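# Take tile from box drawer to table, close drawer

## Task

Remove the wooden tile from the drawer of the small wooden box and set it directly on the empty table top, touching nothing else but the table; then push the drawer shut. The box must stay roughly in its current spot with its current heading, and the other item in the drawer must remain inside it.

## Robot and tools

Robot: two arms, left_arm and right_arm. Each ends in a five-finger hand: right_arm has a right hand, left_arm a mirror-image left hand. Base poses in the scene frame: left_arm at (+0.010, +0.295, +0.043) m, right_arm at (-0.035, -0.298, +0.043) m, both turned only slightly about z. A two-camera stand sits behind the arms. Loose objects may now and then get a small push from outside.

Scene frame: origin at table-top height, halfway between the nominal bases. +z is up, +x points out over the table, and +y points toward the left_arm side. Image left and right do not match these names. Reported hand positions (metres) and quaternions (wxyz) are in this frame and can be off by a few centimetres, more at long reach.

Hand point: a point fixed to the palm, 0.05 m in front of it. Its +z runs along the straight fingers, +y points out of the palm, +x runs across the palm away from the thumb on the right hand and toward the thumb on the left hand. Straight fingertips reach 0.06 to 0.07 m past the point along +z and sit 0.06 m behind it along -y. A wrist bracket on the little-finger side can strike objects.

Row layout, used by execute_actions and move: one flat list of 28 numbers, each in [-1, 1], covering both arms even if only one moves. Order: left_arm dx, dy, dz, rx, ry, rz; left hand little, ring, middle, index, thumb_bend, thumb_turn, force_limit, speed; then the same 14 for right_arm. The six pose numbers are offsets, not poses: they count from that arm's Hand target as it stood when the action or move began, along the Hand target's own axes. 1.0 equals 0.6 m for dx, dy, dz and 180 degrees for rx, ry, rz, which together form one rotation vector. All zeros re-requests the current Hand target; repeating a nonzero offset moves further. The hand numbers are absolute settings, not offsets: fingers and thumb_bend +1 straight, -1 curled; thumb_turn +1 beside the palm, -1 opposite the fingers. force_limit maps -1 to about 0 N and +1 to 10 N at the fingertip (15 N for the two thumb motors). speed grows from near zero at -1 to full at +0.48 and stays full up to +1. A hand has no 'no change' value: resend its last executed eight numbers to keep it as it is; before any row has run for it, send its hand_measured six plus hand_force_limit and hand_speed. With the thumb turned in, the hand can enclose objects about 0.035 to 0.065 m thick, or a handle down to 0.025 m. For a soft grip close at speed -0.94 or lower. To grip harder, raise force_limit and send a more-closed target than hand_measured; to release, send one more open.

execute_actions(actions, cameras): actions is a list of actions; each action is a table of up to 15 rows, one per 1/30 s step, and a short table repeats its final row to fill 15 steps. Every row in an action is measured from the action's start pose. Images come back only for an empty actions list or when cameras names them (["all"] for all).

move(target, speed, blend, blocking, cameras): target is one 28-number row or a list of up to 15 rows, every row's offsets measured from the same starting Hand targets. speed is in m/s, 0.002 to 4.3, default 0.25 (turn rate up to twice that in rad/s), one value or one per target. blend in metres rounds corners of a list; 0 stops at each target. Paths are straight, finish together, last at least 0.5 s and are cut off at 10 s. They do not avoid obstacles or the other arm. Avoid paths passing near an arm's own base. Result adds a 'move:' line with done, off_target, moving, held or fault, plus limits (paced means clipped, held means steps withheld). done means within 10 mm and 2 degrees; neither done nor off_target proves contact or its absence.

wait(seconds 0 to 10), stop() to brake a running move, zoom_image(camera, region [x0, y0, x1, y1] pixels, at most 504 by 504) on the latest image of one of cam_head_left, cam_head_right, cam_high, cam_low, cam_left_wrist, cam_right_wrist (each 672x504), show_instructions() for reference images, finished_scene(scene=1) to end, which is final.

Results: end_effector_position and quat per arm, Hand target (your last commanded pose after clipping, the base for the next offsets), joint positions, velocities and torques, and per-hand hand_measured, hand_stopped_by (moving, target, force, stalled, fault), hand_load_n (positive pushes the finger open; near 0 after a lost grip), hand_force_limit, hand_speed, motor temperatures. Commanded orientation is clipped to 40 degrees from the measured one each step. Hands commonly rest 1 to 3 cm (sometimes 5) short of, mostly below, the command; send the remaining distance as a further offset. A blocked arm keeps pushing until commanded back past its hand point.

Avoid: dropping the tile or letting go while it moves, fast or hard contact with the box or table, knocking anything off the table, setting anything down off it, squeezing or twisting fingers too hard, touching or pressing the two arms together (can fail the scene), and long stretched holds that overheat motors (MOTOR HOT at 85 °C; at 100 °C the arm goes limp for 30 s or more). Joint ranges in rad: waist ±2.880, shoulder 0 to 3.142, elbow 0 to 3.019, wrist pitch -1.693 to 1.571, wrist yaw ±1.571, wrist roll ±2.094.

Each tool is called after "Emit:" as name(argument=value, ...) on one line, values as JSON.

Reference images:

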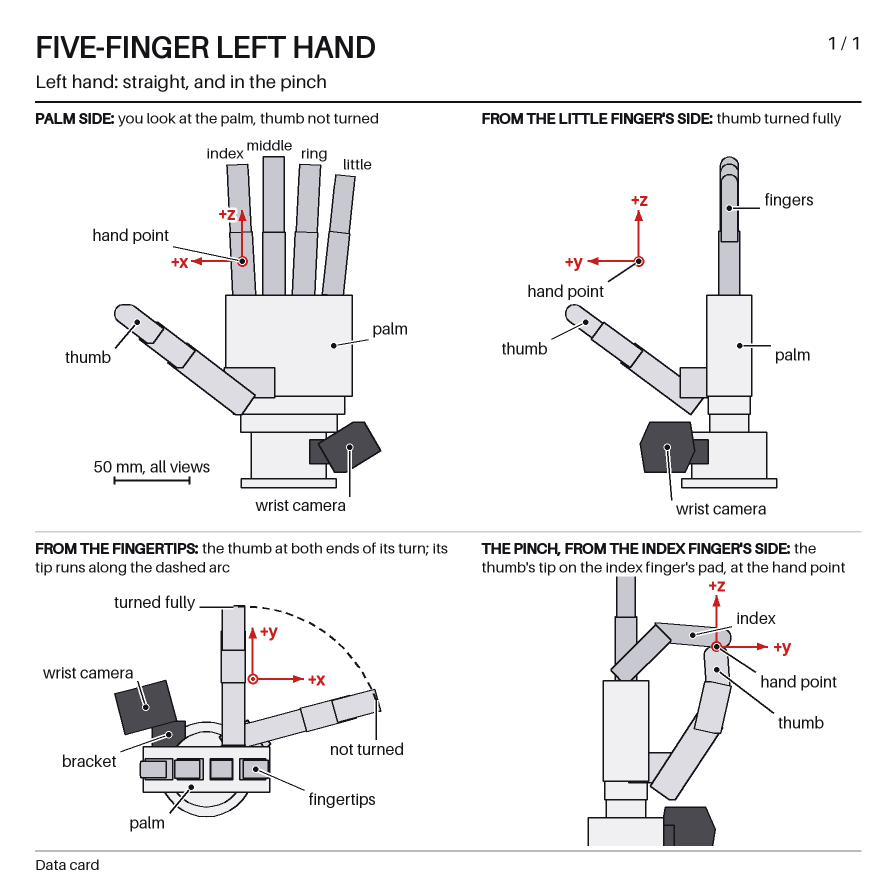

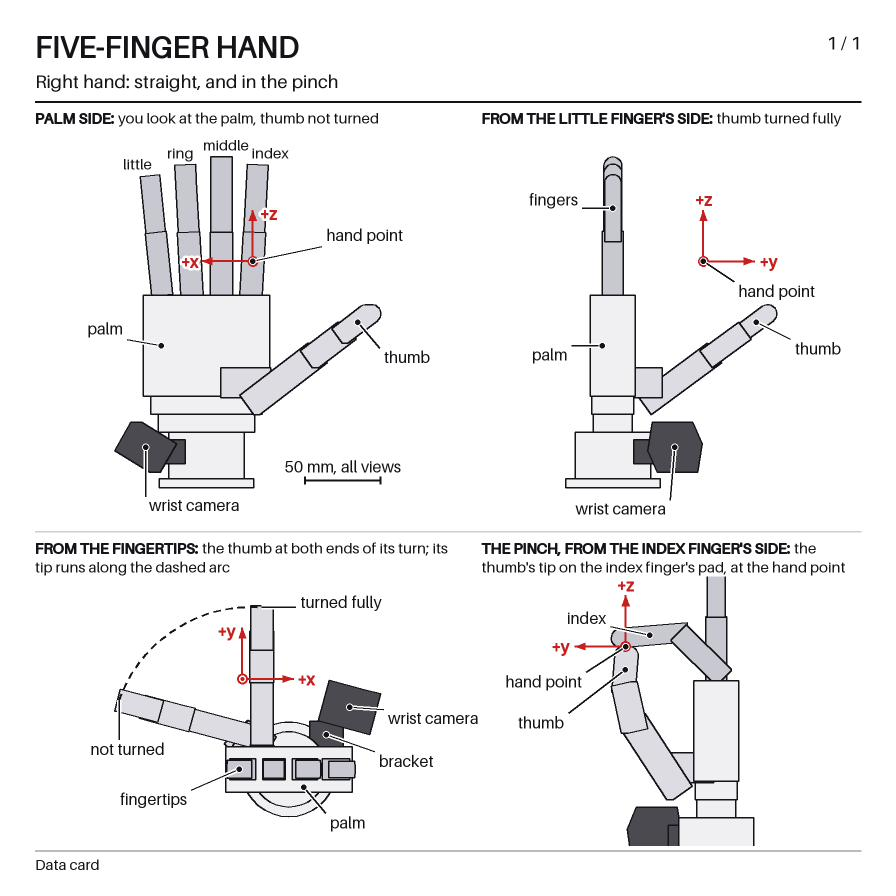

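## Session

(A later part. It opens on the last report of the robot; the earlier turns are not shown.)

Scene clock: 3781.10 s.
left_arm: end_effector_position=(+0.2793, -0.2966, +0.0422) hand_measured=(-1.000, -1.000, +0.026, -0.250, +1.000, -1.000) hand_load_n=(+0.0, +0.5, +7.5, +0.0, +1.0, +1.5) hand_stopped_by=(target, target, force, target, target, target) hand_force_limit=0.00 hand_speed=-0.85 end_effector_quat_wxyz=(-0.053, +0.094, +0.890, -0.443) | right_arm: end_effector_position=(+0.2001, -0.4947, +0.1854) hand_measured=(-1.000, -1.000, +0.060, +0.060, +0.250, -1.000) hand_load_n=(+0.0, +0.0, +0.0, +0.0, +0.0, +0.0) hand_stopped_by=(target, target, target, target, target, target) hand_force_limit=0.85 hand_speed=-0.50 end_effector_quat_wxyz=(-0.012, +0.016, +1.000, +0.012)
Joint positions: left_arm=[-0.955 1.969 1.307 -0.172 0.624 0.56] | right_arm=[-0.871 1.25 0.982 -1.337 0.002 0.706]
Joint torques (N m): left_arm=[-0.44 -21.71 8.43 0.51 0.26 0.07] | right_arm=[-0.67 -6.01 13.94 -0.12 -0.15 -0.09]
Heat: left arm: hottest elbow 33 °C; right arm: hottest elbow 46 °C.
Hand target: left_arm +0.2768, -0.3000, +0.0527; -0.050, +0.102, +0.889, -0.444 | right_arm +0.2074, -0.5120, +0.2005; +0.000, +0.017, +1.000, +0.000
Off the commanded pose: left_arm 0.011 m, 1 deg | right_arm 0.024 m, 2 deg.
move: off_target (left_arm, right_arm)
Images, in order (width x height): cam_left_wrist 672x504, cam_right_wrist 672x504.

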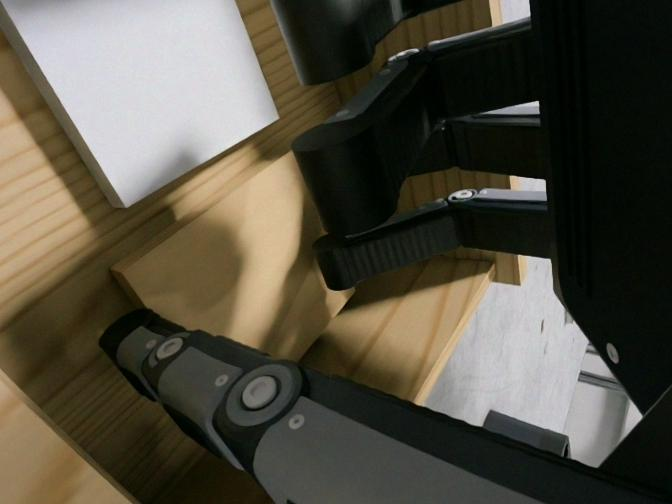

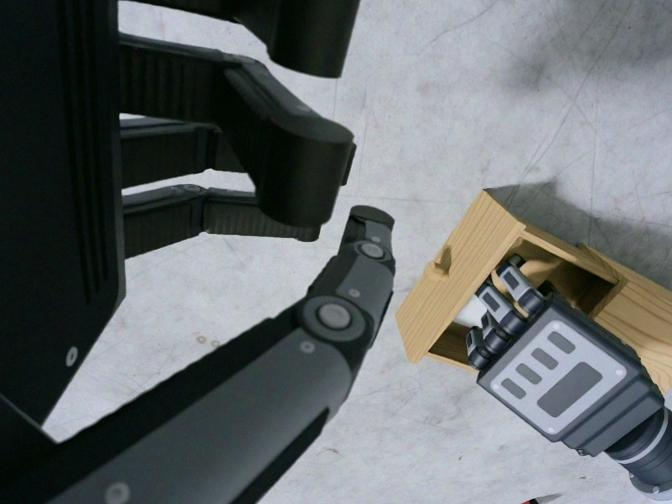

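Emit:
move(target=[[0,0,0,0,0,0,-1,-1,0.3,0.3,1,-1,0.0,-0.5,0,0,0,0,0,0,-1,-1,0.06,0.06,0.25,-1,0.85,-0.5],[0,0,0,0,0,0,-1,-1,0.3,0.3,0.85,-1,0.0,-0.5,0,0,0,0,0,0,-1,-1,0.06,0.06,0.25,-1,0.85,-0.5],[0,0.0547,0.041,0,0,0,-1,-1,0.3,0.3,0.85,-1,0.0,-0.5,0,0,0,0,0,0,-1,-1,0.06,0.06,0.25,-1,0.85,-0.5]], speed=0.04, cameras=["cam_left_wrist","cam_right_wrist"])

Emit:
zoom_image(camera="cam_left_wrist", region=[40, 120, 400, 440])

Scene clock: 3881.13 s.
left_arm: end_effector_position=(+0.2841, -0.3035, +0.0412) hand_measured=(-1.000, -1.000, +0.300, +0.300, +0.850, -1.000) hand_load_n=(+0.0, +0.0, -1.0, +0.0, +0.0, +0.5) hand_stopped_by=(target, target, target, target, target, target) hand_force_limit=0.00 hand_speed=-0.50 end_effector_quat_wxyz=(-0.042, +0.100, +0.883, -0.457) | right_arm: end_effector_position=(+0.2001, -0.4947, +0.1854) hand_measured=(-1.000, -1.000, +0.060, +0.060, +0.250, -1.000) hand_load_n=(+0.0, +0.0, +0.0, +0.0, -0.5, +0.0) hand_stopped_by=(target, target, target, target, target, target) hand_force_limit=0.85 hand_speed=-0.50 end_effector_quat_wxyz=(-0.012, +0.016, +1.000, +0.012)
Joint positions: left_arm=[-0.955 1.978 1.304 -0.122 0.625 0.56] | right_arm=[-0.871 1.25 0.982 -1.337 0.002 0.706]
Joint torques (N m): left_arm=[-0.38 -17.2 6.63 1.73 0.2 0.09] | right_arm=[-0.73 -6.01 13.96 -0.13 -0.15 -0.1]
Motor temperatures (°C): left_arm=[26 34 34 27 26 29] | right_arm=[31 29 47 24 26 29]
Heat: left arm: hottest shoulder 34 °C; right arm: hottest elbow 47 °C.
Hand target: left_arm +0.2769, -0.2999, +0.0116; -0.050, +0.102, +0.889, -0.444 | right_arm +0.2074, -0.5120, +0.2005; +0.000, +0.017, +1.000, +0.000
Off the commanded pose: left_arm 0.031 m, 2 deg | right_arm 0.024 m, 2 deg.
move: off_target (left_arm, right_arm)
Images, in order (width x height): cam_left_wrist 672x504, cam_right_wrist 672x504.

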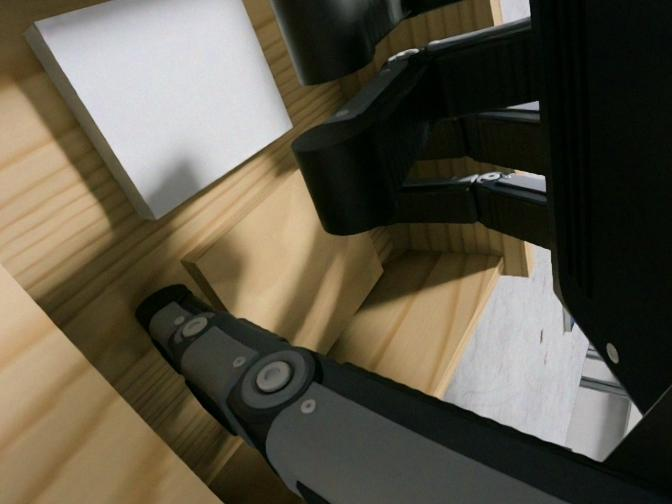

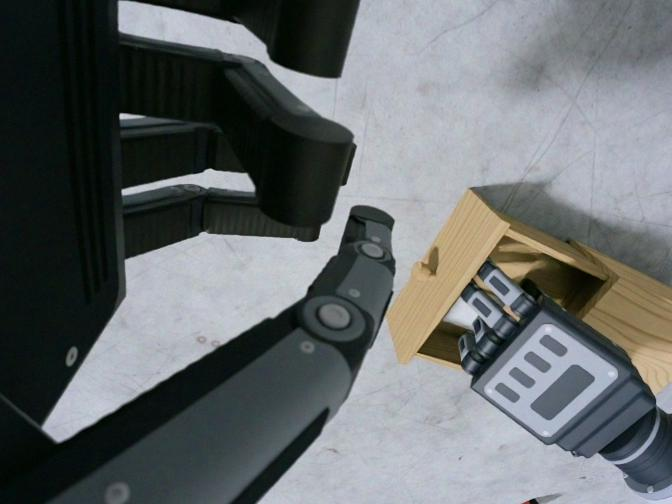

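Scaled by 1.400 from the camera's 672x504 image, which has a finer 960x720 frame.

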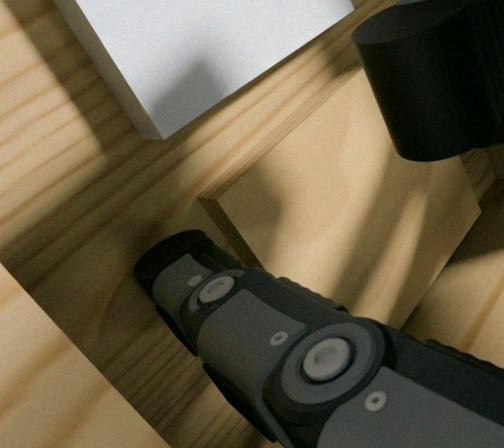

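Emit:
move(target=[0,0,0,0,0,0,-1,-1,-0.1,-0.1,0.85,-1,-0.3,-0.85,0,0,0,0,0,0,-1,-1,0.06,0.06,0.25,-1,0.85,-0.5], speed=0.04, cameras=["cam_left_wrist","cam_right_wrist"])

Emit:
zoom_image(camera="cam_left_wrist", region=[40, 120, 400, 440])

Scene clock: 3895.70 s.
left_arm: end_effector_position=(+0.2833, -0.3056, +0.0413) hand_measured=(-1.000, -1.000, +0.136, +0.108, +0.852, -1.000) hand_load_n=(+0.0, +0.0, +2.0, +4.0, +4.5, -1.0) hand_stopped_by=(target, target, force, force, target, target) hand_force_limit=-0.30 hand_speed=-0.85 end_effector_quat_wxyz=(-0.041, +0.102, +0.882, -0.459) | right_arm: end_effector_position=(+0.2001, -0.4947, +0.1854) hand_measured=(-1.000, -1.000, +0.060, +0.060, +0.250, -1.000) hand_load_n=(+0.0, +0.0, +0.0, +0.0, +0.0, +0.0) hand_stopped_by=(target, target, target, target, target, target) hand_force_limit=0.85 hand_speed=-0.50 end_effector_quat_wxyz=(-0.012, +0.016, +1.000, +0.012)
Joint positions: left_arm=[-0.957 1.98 1.304 -0.113 0.625 0.56] | right_arm=[-0.871 1.25 0.982 -1.337 0.002 0.706]
Joint torques (N m): left_arm=[-0.21 -17.08 6.58 1.55 0.19 0.09] | right_arm=[-0.73 -6.01 13.96 -0.12 -0.15 -0.09]
Heat: left arm: hottest shoulder 34 °C; right arm: hottest elbow 47 °C.
Hand target: left_arm +0.2770, -0.2998, +0.0115; -0.050, +0.102, +0.889, -0.444 | right_arm +0.2074, -0.5120, +0.2005; +0.000, +0.017, +1.000, +0.000
Off the commanded pose: left_arm 0.031 m, 2 deg | right_arm 0.024 m, 2 deg.
move: off_target (left_arm, right_arm)
Images, in order (width x height): cam_left_wrist 672x504, cam_right_wrist 672x504.

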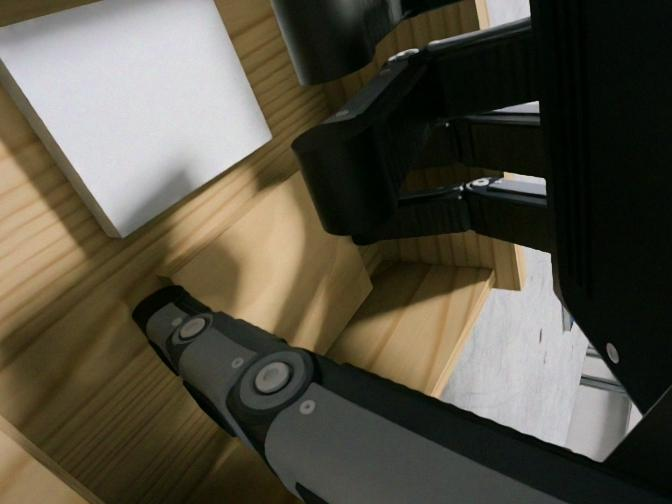

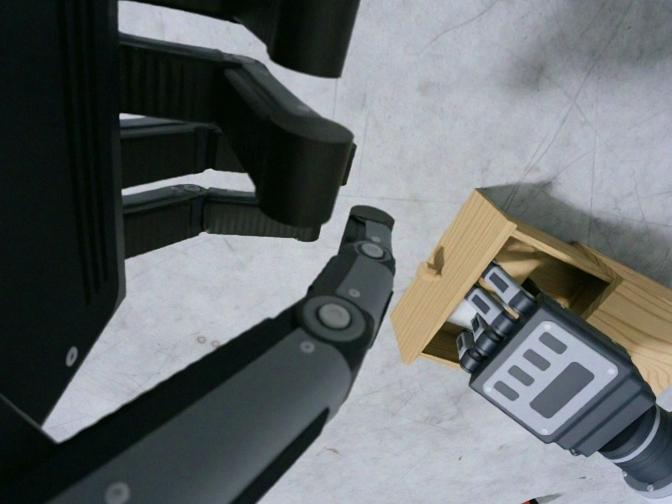

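Scaled by 1.400 from the camera's 672x504 image, which has a finer 960x720 frame.

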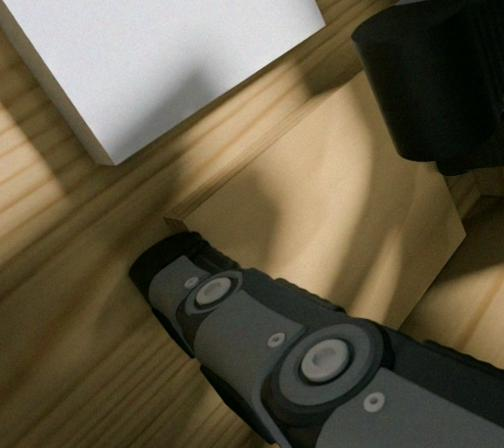

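Emit:
move(target=[0,-0.08,-0.06,0,0,0,-1,-1,-0.1,-0.1,0.85,-1,-0.3,-0.85,0,0,0,0,0,0,-1,-1,0.06,0.06,0.25,-1,0.85,-0.5], speed=0.04, cameras=["cam_left_wrist","cam_right_wrist"])

Emit:
zoom_image(camera="cam_left_wrist", region=[40, 120, 400, 440])

Scene clock: 3908.90 s.
left_arm: end_effector_position=(+0.2729, -0.2893, +0.0477) hand_measured=(-1.000, -1.000, +0.136, +0.108, +0.852, -1.000) hand_load_n=(+0.0, +0.0, +3.5, +0.0, +3.0, +0.0) hand_stopped_by=(target, target, force, force, target, target) hand_force_limit=-0.30 hand_speed=-0.85 end_effector_quat_wxyz=(-0.062, +0.090, +0.895, -0.432) | right_arm: end_effector_position=(+0.2001, -0.4947, +0.1854) hand_measured=(-1.000, -1.000, +0.060, +0.060, +0.250, -1.000) hand_load_n=(+0.0, +0.0, +0.0, +0.0, +0.0, +0.0) hand_stopped_by=(target, target, target, target, target, target) hand_force_limit=0.85 hand_speed=-0.50 end_effector_quat_wxyz=(-0.012, +0.016, +1.000, +0.012)
Joint positions: left_arm=[-0.957 1.95 1.304 -0.221 0.622 0.56] | right_arm=[-0.871 1.25 0.982 -1.337 0.002 0.706]
Joint torques (N m): left_arm=[-0.32 -22.71 9.81 0.59 0.32 0.07] | right_arm=[-0.73 -6.01 13.96 -0.13 -0.15 -0.09]
Heat: left arm: hottest shoulder 33 °C; right arm: hottest elbow 47 °C.
Hand target: left_arm +0.2769, -0.2998, +0.0716; -0.050, +0.102, +0.889, -0.444 | right_arm +0.2074, -0.5120, +0.2005; +0.000, +0.017, +1.000, +0.000
Off the commanded pose: left_arm 0.026 m, 2 deg | right_arm 0.024 m, 2 deg.
move: off_target (left_arm, right_arm)
Images, in order (width x height): cam_left_wrist 672x504, cam_right_wrist 672x504.

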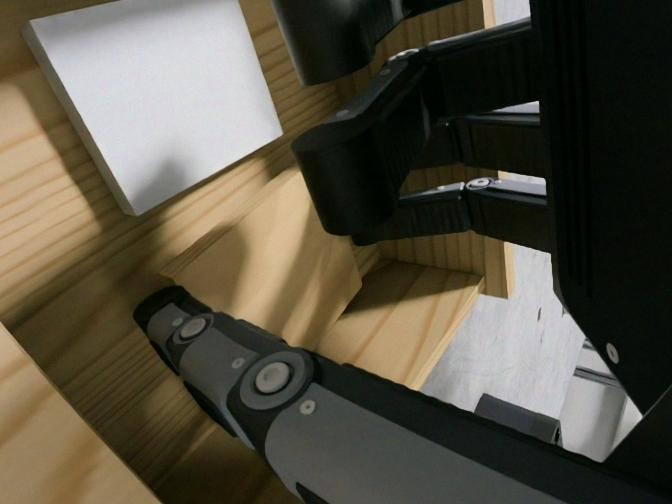

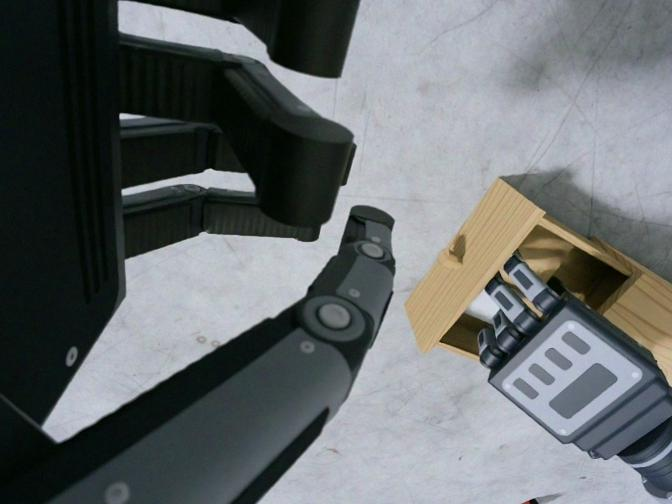

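Scaled by 1.400 from the camera's 672x504 image, which has a finer 960x720 frame.

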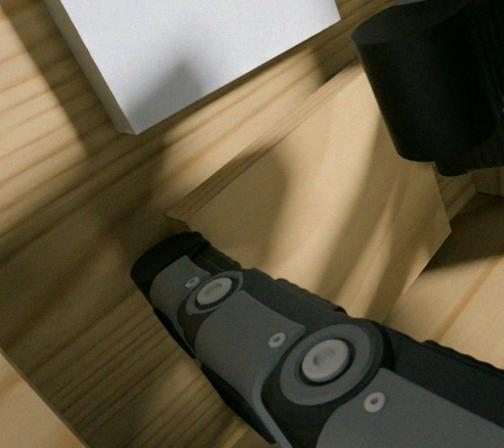

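Emit:
zoom_image(camera="cam_right_wrist", region=[400, 160, 640, 400])

Emit:
execute_actions(actions=[], cameras=["cam_high","cam_low","cam_head_left"])

Emit:
zoom_image(camera="cam_low", region=[310, 230, 410, 310])

Emit:
zoom_image(camera="cam_high", region=[190, 270, 310, 440])

Scaled by 2.100 from the camera's 672x504 image, which has a finer 960x720 frame.

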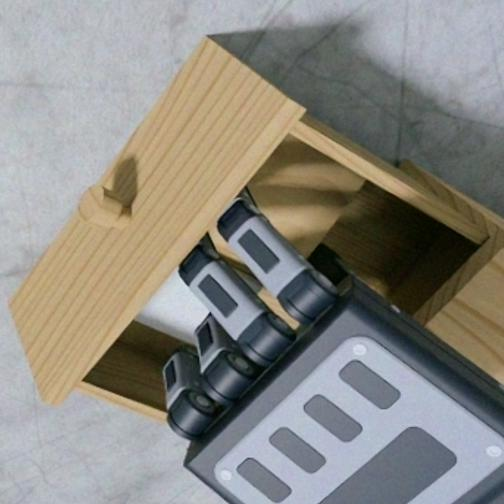

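Scene clock: 3927.93 s.
left_arm: end_effector_position=(+0.2729, -0.2893, +0.0477) hand_measured=(-1.000, -1.000, +0.136, +0.108, +0.852, -1.000) hand_load_n=(+0.0, +0.5, +3.5, +0.0, +3.5, +0.0) hand_stopped_by=(target, target, force, force, target, target) hand_force_limit=-0.30 hand_speed=-0.85 end_effector_quat_wxyz=(-0.062, +0.090, +0.895, -0.432) | right_arm: end_effector_position=(+0.2001, -0.4947, +0.1854) hand_measured=(-1.000, -1.000, +0.060, +0.060, +0.250, -1.000) hand_load_n=(+0.0, +0.0, +0.0, +0.0, +0.0, +0.0) hand_stopped_by=(target, target, target, target, target, target) hand_force_limit=0.85 hand_speed=-0.50 end_effector_quat_wxyz=(-0.012, +0.016, +1.000, +0.012)
Joint positions: left_arm=[-0.957 1.95 1.304 -0.221 0.622 0.56] | right_arm=[-0.871 1.25 0.982 -1.337 0.002 0.706]
Joint velocities: within noise
Joint torques (N m): left_arm=[-0.09 -22.59 9.74 0.65 0.32 0.07] | right_arm=[-0.73 -6.01 13.94 -0.12 -0.15 -0.09]
Motor temperatures (°C): left_arm=[26 35 33 27 26 29] | right_arm=[31 29 47 24 26 29]
Heat: left arm: hottest shoulder 35 °C; right arm: hottest elbow 47 °C.
Hand target: left_arm +0.2769, -0.2998, +0.0716; -0.050, +0.102, +0.889, -0.444 | right_arm +0.2074, -0.5120, +0.2005; +0.000, +0.017, +1.000, +0.000
Off the commanded pose: left_arm 0.026 m, 2 deg | right_arm 0.024 m, 2 deg.
Images, in order (width x height): cam_head_left 672x504, cam_high 672x504, cam_low 672x504.

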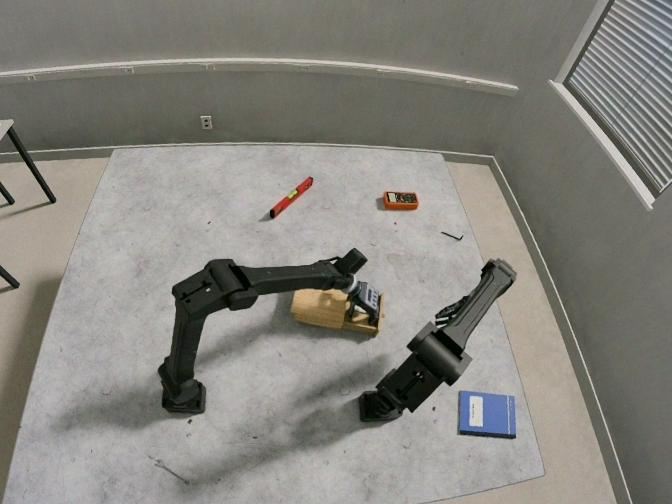

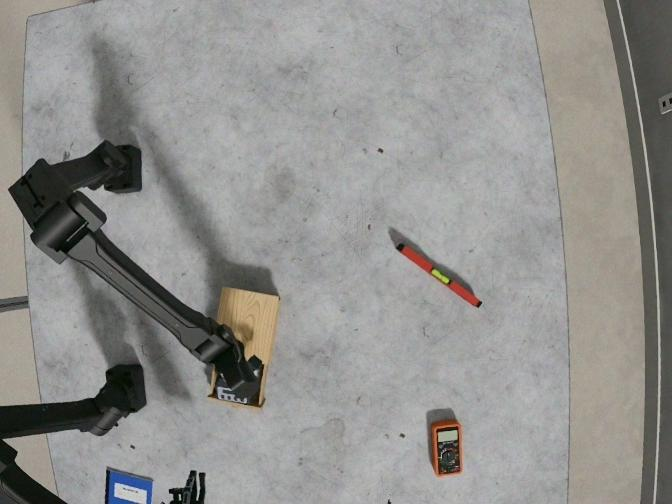

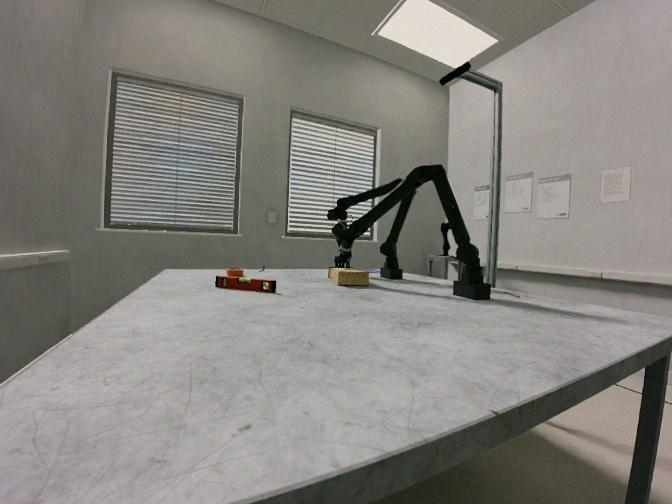

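Scaled by 5.040 from the camera's 672x504 image, which has a finer 960x720 frame.

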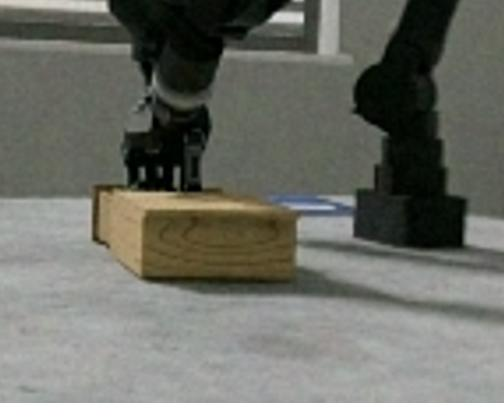

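Scaled by 2.965 from the camera's 672x504 image, which has a finer 960x720 frame.

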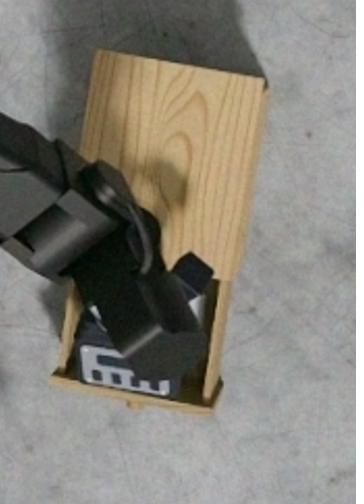

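Emit:
move(target=[0,-0.0533,-0.04,0,0,0,-1,-1,-0.1,-0.1,0.85,-1,-0.3,-0.85,0,0,0,0,0,0,-1,-1,0.06,0.06,0.25,-1,0.85,-0.5], speed=0.04, cameras=["cam_left_wrist","cam_right_wrist"])

Emit:
zoom_image(camera="cam_left_wrist", region=[40, 120, 400, 440])

Scene clock: 3942.27 s.
left_arm: end_effector_position=(+0.2654, -0.2780, +0.0749) hand_measured=(-1.000, -1.000, +0.136, +0.108, +0.852, -1.000) hand_load_n=(+0.0, +0.0, +3.5, +0.0, +3.5, +0.0) hand_stopped_by=(target, target, force, force, target, target) hand_force_limit=-0.30 hand_speed=-0.85 end_effector_quat_wxyz=(-0.070, +0.086, +0.900, -0.421) | right_arm: end_effector_position=(+0.2001, -0.4947, +0.1854) hand_measured=(-1.000, -1.000, +0.060, +0.060, +0.250, -1.000) hand_load_n=(+0.0, +0.0, +0.0, +0.0, +0.0, +0.0) hand_stopped_by=(target, target, target, target, target, target) hand_force_limit=0.85 hand_speed=-0.50 end_effector_quat_wxyz=(-0.012, +0.016, +1.000, +0.012)
Joint positions: left_arm=[-0.957 1.89 1.304 -0.311 0.622 0.56] | right_arm=[-0.871 1.25 0.982 -1.337 0.002 0.706]
Joint torques (N m): left_arm=[-0.03 -21.95 12.74 0.7 0.35 0.06] | right_arm=[-0.73 -6.01 13.96 -0.12 -0.15 -0.09]
Heat: left arm: hottest shoulder 35 °C; right arm: hottest elbow 47 °C.
Hand target: left_arm +0.2769, -0.2998, +0.1115; -0.050, +0.102, +0.889, -0.444 | right_arm +0.2074, -0.5120, +0.2005; +0.000, +0.017, +1.000, +0.000
Off the commanded pose: left_arm 0.044 m, 4 deg | right_arm 0.024 m, 2 deg.
move: off_target (left_arm, right_arm)
Images, in order (width x height): cam_left_wrist 672x504, cam_right_wrist 672x504.

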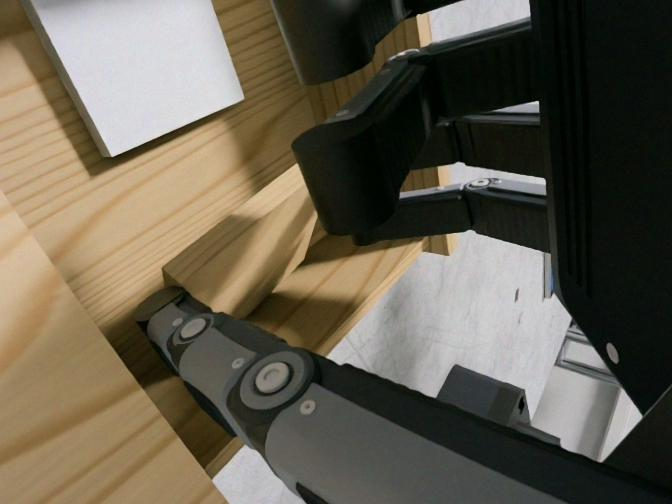

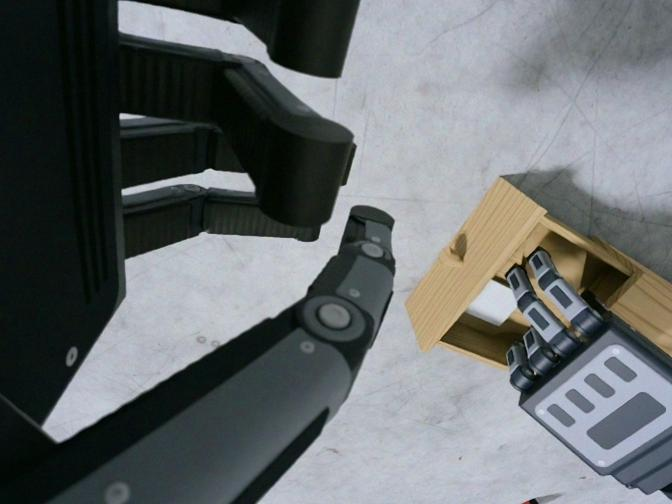

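Scaled by 1.400 from the camera's 672x504 image, which has a finer 960x720 frame.

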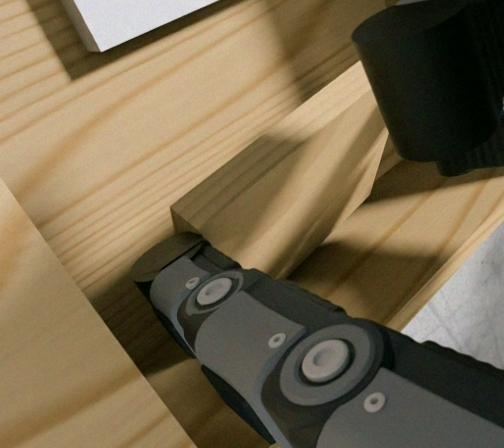

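Emit:
move(target=[0,-0.16,-0.12,0,0,0,-1,-1,-0.1,-0.1,0.85,-1,-0.3,-0.85,0,0,0,0,0,0,-1,-1,0.06,0.06,0.25,-1,0.85,-0.5], speed=0.07, cameras=["cam_left_wrist","cam_right_wrist","cam_high"])

Scene clock: 3963.87 s.
left_arm: end_effector_position=(+0.2695, -0.2840, +0.1931) hand_measured=(-1.000, -1.000, +0.136, +0.108, +0.852, -1.000) hand_load_n=(+0.0, +0.0, +3.5, +0.0, +3.5, +0.5) hand_stopped_by=(target, target, force, force, target, target) hand_force_limit=-0.30 hand_speed=-0.85 end_effector_quat_wxyz=(-0.070, +0.086, +0.900, -0.421) | right_arm: end_effector_position=(+0.2001, -0.4947, +0.1854) hand_measured=(-1.000, -1.000, +0.060, +0.060, +0.250, -1.000) hand_load_n=(+0.0, +0.0, +0.0, +0.0, +0.0, +0.0) hand_stopped_by=(target, target, target, target, target, target) hand_force_limit=0.85 hand_speed=-0.50 end_effector_quat_wxyz=(-0.012, +0.016, +1.000, +0.012)
Joint positions: left_arm=[-0.957 1.776 1.478 -0.6 0.622 0.56] | right_arm=[-0.871 1.25 0.982 -1.337 0.002 0.706]
Joint torques (N m): left_arm=[-0.03 -21.19 14.04 0.81 0.35 0.08] | right_arm=[-0.67 -6.01 13.94 -0.12 -0.15 -0.09]
Heat: left arm: hottest shoulder 35 °C; right arm: hottest elbow 47 °C.
Hand target: left_arm +0.2769, -0.2999, +0.2315; -0.050, +0.102, +0.889, -0.444 | right_arm +0.2074, -0.5120, +0.2005; +0.000, +0.017, +1.000, +0.000
Off the commanded pose: left_arm 0.042 m, 4 deg | right_arm 0.024 m, 2 deg.
move: off_target (left_arm, right_arm)
Images, in order (width x height): cam_high 672x504, cam_left_wrist 672x504, cam_right_wrist 672x504.

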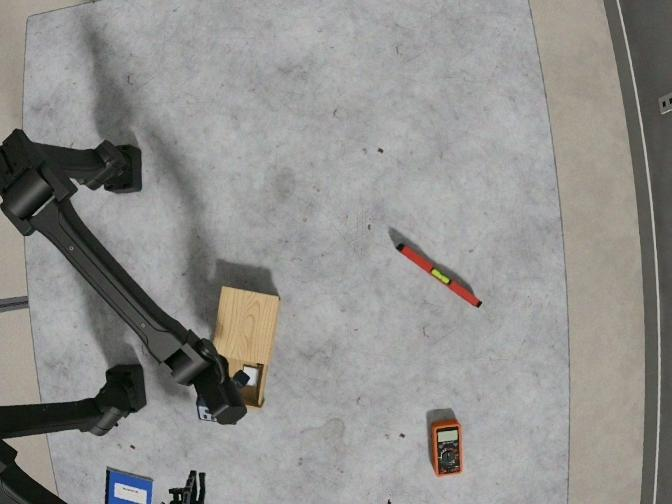

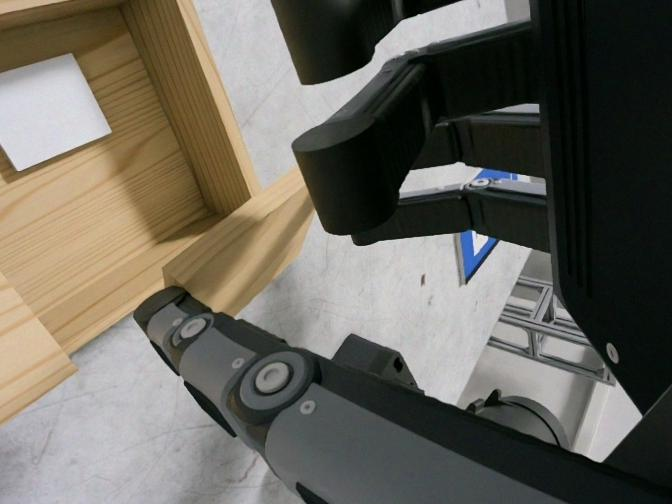

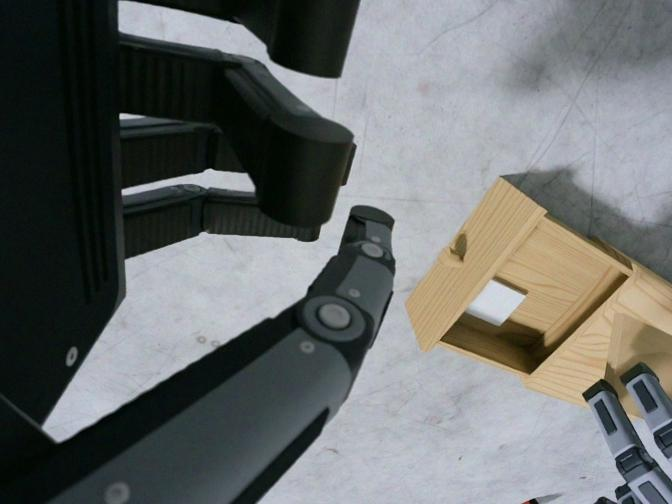

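Emit:
move(target=[-0.0747,0.6143,-0.736,0,-0.222,-0.167,-1,-1,-0.1,-0.1,0.85,-1,-0.3,-0.85,0,0,0,0,0,0,-1,-1,0.06,0.06,0.25,-1,0.85,-0.5], speed=0.15, cameras=["cam_left_wrist","cam_high","cam_head_left"])

Scene clock: 3984.70 s.
left_arm: end_effector_position=(+0.4352, +0.2450, +0.1899) hand_measured=(-1.000, -1.000, +0.136, +0.108, +0.852, -1.000) hand_load_n=(+0.5, +0.0, +3.5, +0.0, +3.0, +0.5) hand_stopped_by=(target, target, force, force, target, target) hand_force_limit=-0.30 hand_speed=-0.85 end_effector_quat_wxyz=(+0.131, -0.293, +0.847, -0.423) | right_arm: end_effector_position=(+0.2001, -0.4947, +0.1854) hand_measured=(-1.000, -1.000, +0.060, +0.060, +0.250, -1.000) hand_load_n=(+0.0, +0.0, +0.0, +0.0, +0.0, +0.0) hand_stopped_by=(target, target, target, target, target, target) hand_force_limit=0.85 hand_speed=-0.50 end_effector_quat_wxyz=(-0.012, +0.016, +1.000, +0.012)
Joint positions: left_arm=[0.19 1.321 0.949 -0.671 0.791 0.851] | right_arm=[-0.871 1.25 0.982 -1.337 0.002 0.706]
Joint torques (N m): left_arm=[0.56 -9.23 12.42 0.4 0.6 0.12] | right_arm=[-0.73 -6.01 13.94 -0.12 -0.15 -0.09]
Heat: left arm: hottest elbow 36 °C; right arm: hottest elbow 47 °C.
Hand target: left_arm +0.4501, +0.2496, +0.2019; +0.142, -0.284, +0.848, -0.424 | right_arm +0.2074, -0.5120, +0.2005; +0.000, +0.017, +1.000, +0.000
Off the commanded pose: left_arm 0.020 m, 2 deg | right_arm 0.024 m, 2 deg.
move: off_target (left_arm, right_arm)
Images, in order (width x height): cam_head_left 672x504, cam_high 672x504, cam_left_wrist 672x504.

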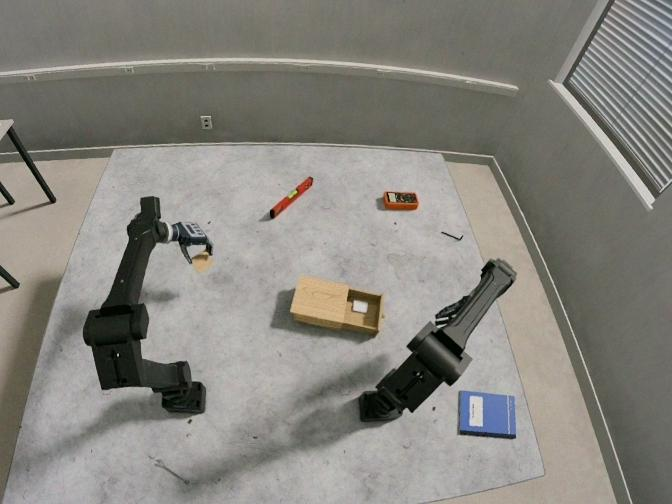

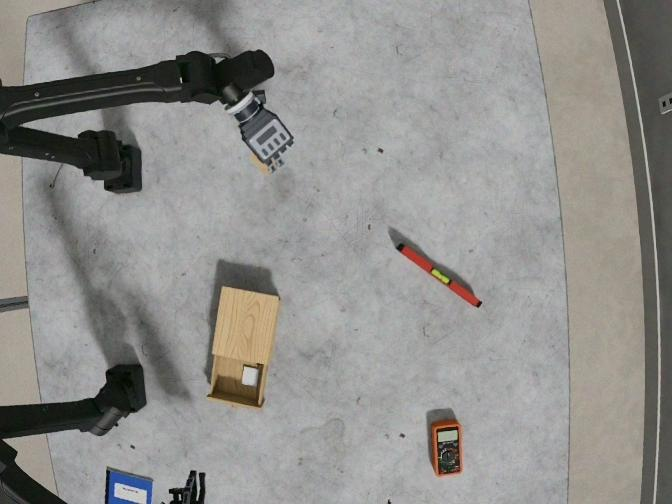

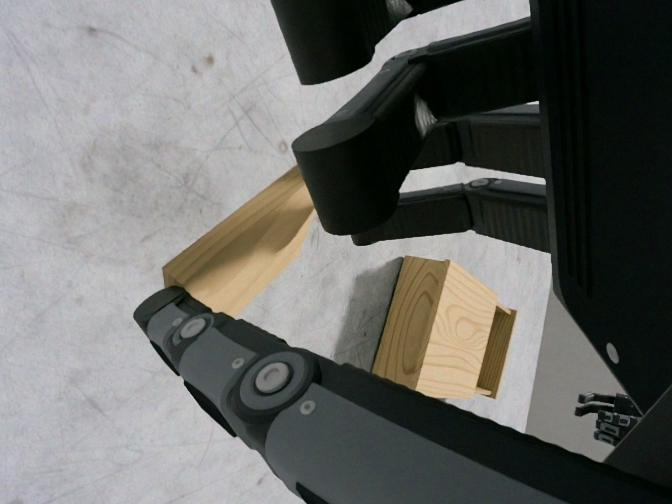

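Emit:
move(target=[0,0.2027,0.152,0,0,0,-1,-1,-0.1,-0.1,0.85,-1,-0.3,-0.85,0,0,0,0,0,0,-1,-1,0.06,0.06,0.25,-1,0.85,-0.5], speed=0.08, cameras=["cam_left_wrist","cam_high"])

Scene clock: 3997.60 s.
left_arm: end_effector_position=(+0.4504, +0.2477, +0.0584) hand_measured=(-1.000, -1.000, +0.136, +0.108, +0.852, -1.000) hand_load_n=(+0.0, +0.0, +3.5, +0.0, +3.5, +0.5) hand_stopped_by=(target, target, force, force, target, target) hand_force_limit=-0.30 hand_speed=-0.85 end_effector_quat_wxyz=(+0.141, -0.286, +0.847, -0.425) | right_arm: end_effector_position=(+0.2001, -0.4947, +0.1854) hand_measured=(-1.000, -1.000, +0.060, +0.060, +0.250, -1.000) hand_load_n=(-0.5, +0.0, +0.0, +0.0, +0.0, +0.0) hand_stopped_by=(target, target, target, target, target, target) hand_force_limit=0.85 hand_speed=-0.50 end_effector_quat_wxyz=(-0.012, +0.016, +1.000, +0.012)
Joint positions: left_arm=[0.19 1.563 0.789 -0.246 0.791 0.855] | right_arm=[-0.871 1.25 0.982 -1.337 0.002 0.706]
Joint torques (N m): left_arm=[0.44 -10.81 6.26 1.44 0.56 0.1] | right_arm=[-0.73 -6.01 13.94 -0.12 -0.15 -0.09]
Motor temperatures (°C): left_arm=[26 33 38 27 26 29] | right_arm=[31 29 47 24 26 29]
Heat: left arm: hottest elbow 38 °C; right arm: hottest elbow 47 °C.
Hand target: left_arm +0.4500, +0.2496, +0.0499; +0.142, -0.284, +0.848, -0.424 | right_arm +0.2074, -0.5120, +0.2005; +0.000, +0.017, +1.000, +0.000
Off the commanded pose: left_arm 0.009 m, 0 deg | right_arm 0.024 m, 2 deg.
move: off_target (right_arm)
Images, in order (width x height): cam_high 672x504, cam_left_wrist 672x504.

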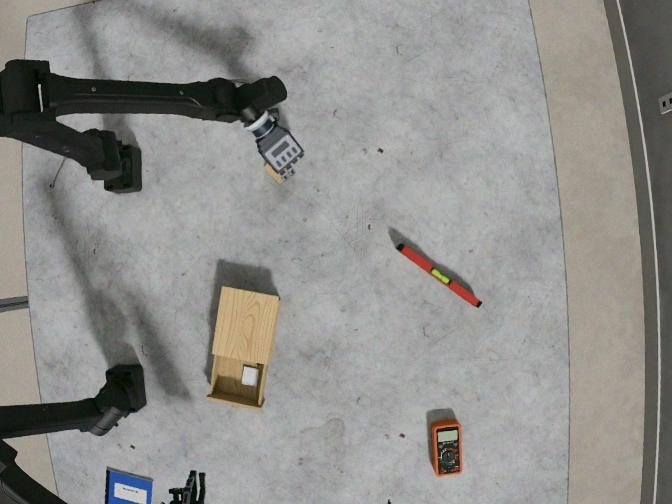

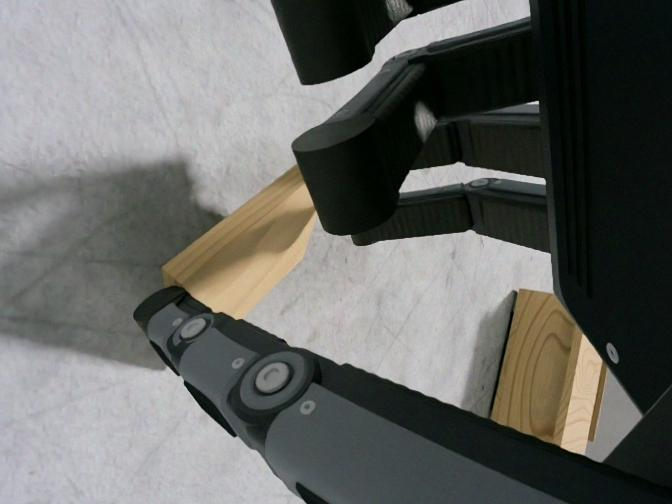

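Emit:
move(target=[0,0.028,0.021,0,0,0,-1,-1,-0.1,-0.1,0.85,-1,-0.3,-0.85,0,0,0,0,0,0,-1,-1,0.06,0.06,0.25,-1,0.85,-0.5], speed=0.04, cameras=["cam_left_wrist"])

Scene clock: 4010.73 s.
left_arm: end_effector_position=(+0.4519, +0.2479, +0.0389) hand_measured=(-1.000, -1.000, +0.136, +0.108, +0.852, -1.000) hand_load_n=(+0.0, +0.0, +3.5, +0.0, +3.5, +0.5) hand_stopped_by=(target, target, force, force, target, target) hand_force_limit=-0.30 hand_speed=-0.85 end_effector_quat_wxyz=(+0.143, -0.285, +0.847, -0.425) | right_arm: end_effector_position=(+0.2001, -0.4947, +0.1854) hand_measured=(-1.000, -1.000, +0.060, +0.060, +0.250, -1.000) hand_load_n=(+0.0, +0.0, +0.0, +0.0, +0.0, +0.0) hand_stopped_by=(target, target, target, target, target, target) hand_force_limit=0.85 hand_speed=-0.50 end_effector_quat_wxyz=(-0.012, +0.016, +1.000, +0.012)
Joint positions: left_arm=[0.19 1.61 0.774 -0.181 0.792 0.855] | right_arm=[-0.871 1.25 0.982 -1.337 0.002 0.706]
Joint torques (N m): left_arm=[0.62 -10.99 5.74 1.52 0.57 0.11] | right_arm=[-0.73 -5.95 13.94 -0.1 -0.15 -0.09]
Heat: left arm: hottest elbow 36 °C; right arm: hottest elbow 47 °C.
Hand target: left_arm +0.4499, +0.2496, +0.0289; +0.142, -0.284, +0.848, -0.424 | right_arm +0.2074, -0.5120, +0.2005; +0.000, +0.017, +1.000, +0.000
Off the commanded pose: left_arm 0.010 m, 0 deg | right_arm 0.024 m, 2 deg.
move: off_target (right_arm)
Images, in order (width x height): cam_left_wrist 672x504.

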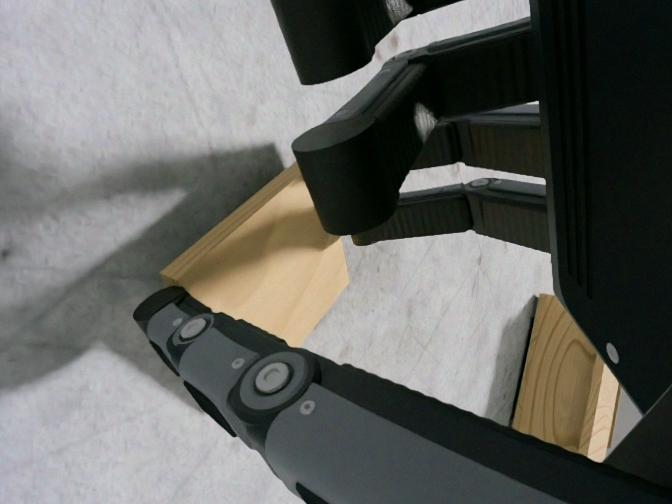

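Emit:
move(target=[0,0.0213,0.016,0,0,0,-1,-1,-0.1,-0.1,0.85,-1,-0.3,-0.85,0,0,0,0,0,0,-1,-1,0.06,0.06,0.25,-1,0.85,-0.5], speed=0.04, cameras=["cam_left_wrist"])

Scene clock: 4016.13 s.
left_arm: end_effector_position=(+0.4547, +0.2475, +0.0285) hand_measured=(-1.000, -1.000, +0.136, +0.108, +0.852, -1.000) hand_load_n=(+0.0, +0.0, +3.0, +0.0, +4.0, +0.0) hand_stopped_by=(target, target, force, force, target, target) hand_force_limit=-0.30 hand_speed=-0.85 end_effector_quat_wxyz=(+0.147, -0.282, +0.846, -0.429) | right_arm: end_effector_position=(+0.2001, -0.4947, +0.1854) hand_measured=(-1.000, -1.000, +0.060, +0.060, +0.250, -1.000) hand_load_n=(+0.0, +0.0, +0.0, +0.0, +0.0, +0.0) hand_stopped_by=(target, target, target, target, target, target) hand_force_limit=0.85 hand_speed=-0.50 end_effector_quat_wxyz=(-0.012, +0.016, +1.000, +0.012)
Joint positions: left_arm=[0.19 1.64 0.767 -0.133 0.798 0.855] | right_arm=[-0.871 1.25 0.982 -1.337 0.002 0.706]
Joint torques (N m): left_arm=[0.5 -10.46 5.19 1.43 0.31 0.11] | right_arm=[-0.73 -6.01 13.96 -0.12 -0.15 -0.1]
Heat: left arm: hottest elbow 36 °C; right arm: hottest elbow 47 °C.
Hand target: left_arm +0.4500, +0.2496, +0.0129; +0.142, -0.284, +0.848, -0.424 | right_arm +0.2074, -0.5120, +0.2005; +0.000, +0.017, +1.000, +0.000
Off the commanded pose: left_arm 0.017 m, 1 deg | right_arm 0.024 m, 2 deg.
move: off_target (left_arm, right_arm)
Images, in order (width x height): cam_left_wrist 672x504.

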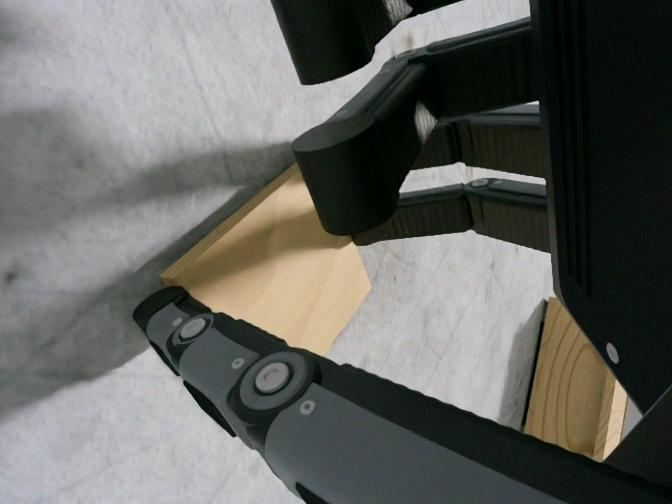

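Emit:
move(target=[[0,0.0107,0.008,0,0,0,-1,-1,-0.1,-0.1,0.85,-1,-0.3,-0.85,0,0,0,0,0,0,-1,-1,0.06,0.06,0.25,-1,0.85,-0.5],[0,0.008,0.006,0,0,0,-1,-1,0.35,0.35,0.85,-1,-0.3,-0.7,0,0,0,0,0,0,-1,-1,0.06,0.06,0.25,-1,0.85,-0.5]], speed=0.04, cameras=["cam_left_wrist"])

Scene clock: 4024.33 s.
left_arm: end_effector_position=(+0.4592, +0.2493, +0.0267) hand_measured=(-1.000, -1.000, +0.350, +0.350, +0.850, -1.000) hand_load_n=(+0.0, +0.0, -1.0, +0.0, +0.0, +0.0) hand_stopped_by=(target, target, target, target, target, target) hand_force_limit=-0.30 hand_speed=-0.70 end_effector_quat_wxyz=(+0.155, -0.279, +0.845, -0.430) | right_arm: end_effector_position=(+0.2001, -0.4947, +0.1854) hand_measured=(-1.000, -1.000, +0.060, +0.060, +0.250, -1.000) hand_load_n=(+0.0, +0.0, +0.0, +0.0, +0.0, +0.0) hand_stopped_by=(target, target, target, target, target, target) hand_force_limit=0.85 hand_speed=-0.50 end_effector_quat_wxyz=(-0.012, +0.016, +1.000, +0.012)
Joint positions: left_arm=[0.193 1.649 0.767 -0.106 0.8 0.855] | right_arm=[-0.871 1.25 0.982 -1.337 0.002 0.706]
Joint torques (N m): left_arm=[0.38 -10.05 4.86 1.37 0.22 0.11] | right_arm=[-0.67 -6.07 13.96 -0.12 -0.15 -0.09]
Heat: left arm: hottest elbow 35 °C; right arm: hottest elbow 47 °C.
Hand target: left_arm +0.4501, +0.2497, +0.0069; +0.142, -0.284, +0.848, -0.424 | right_arm +0.2074, -0.5120, +0.2005; +0.000, +0.017, +1.000, +0.000
Off the commanded pose: left_arm 0.022 m, 2 deg | right_arm 0.024 m, 2 deg.
move: off_target (left_arm, right_arm); target 2's new numbers were sent with left_arm's hand 0.023 m and 2 deg from that target
Images, in order (width x height): cam_left_wrist 672x504.

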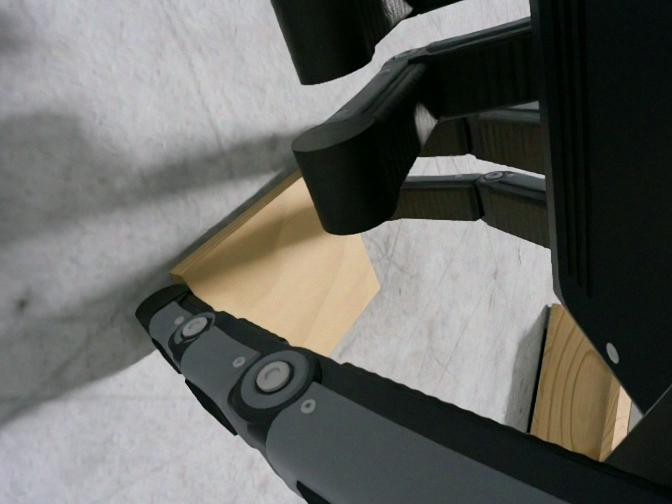

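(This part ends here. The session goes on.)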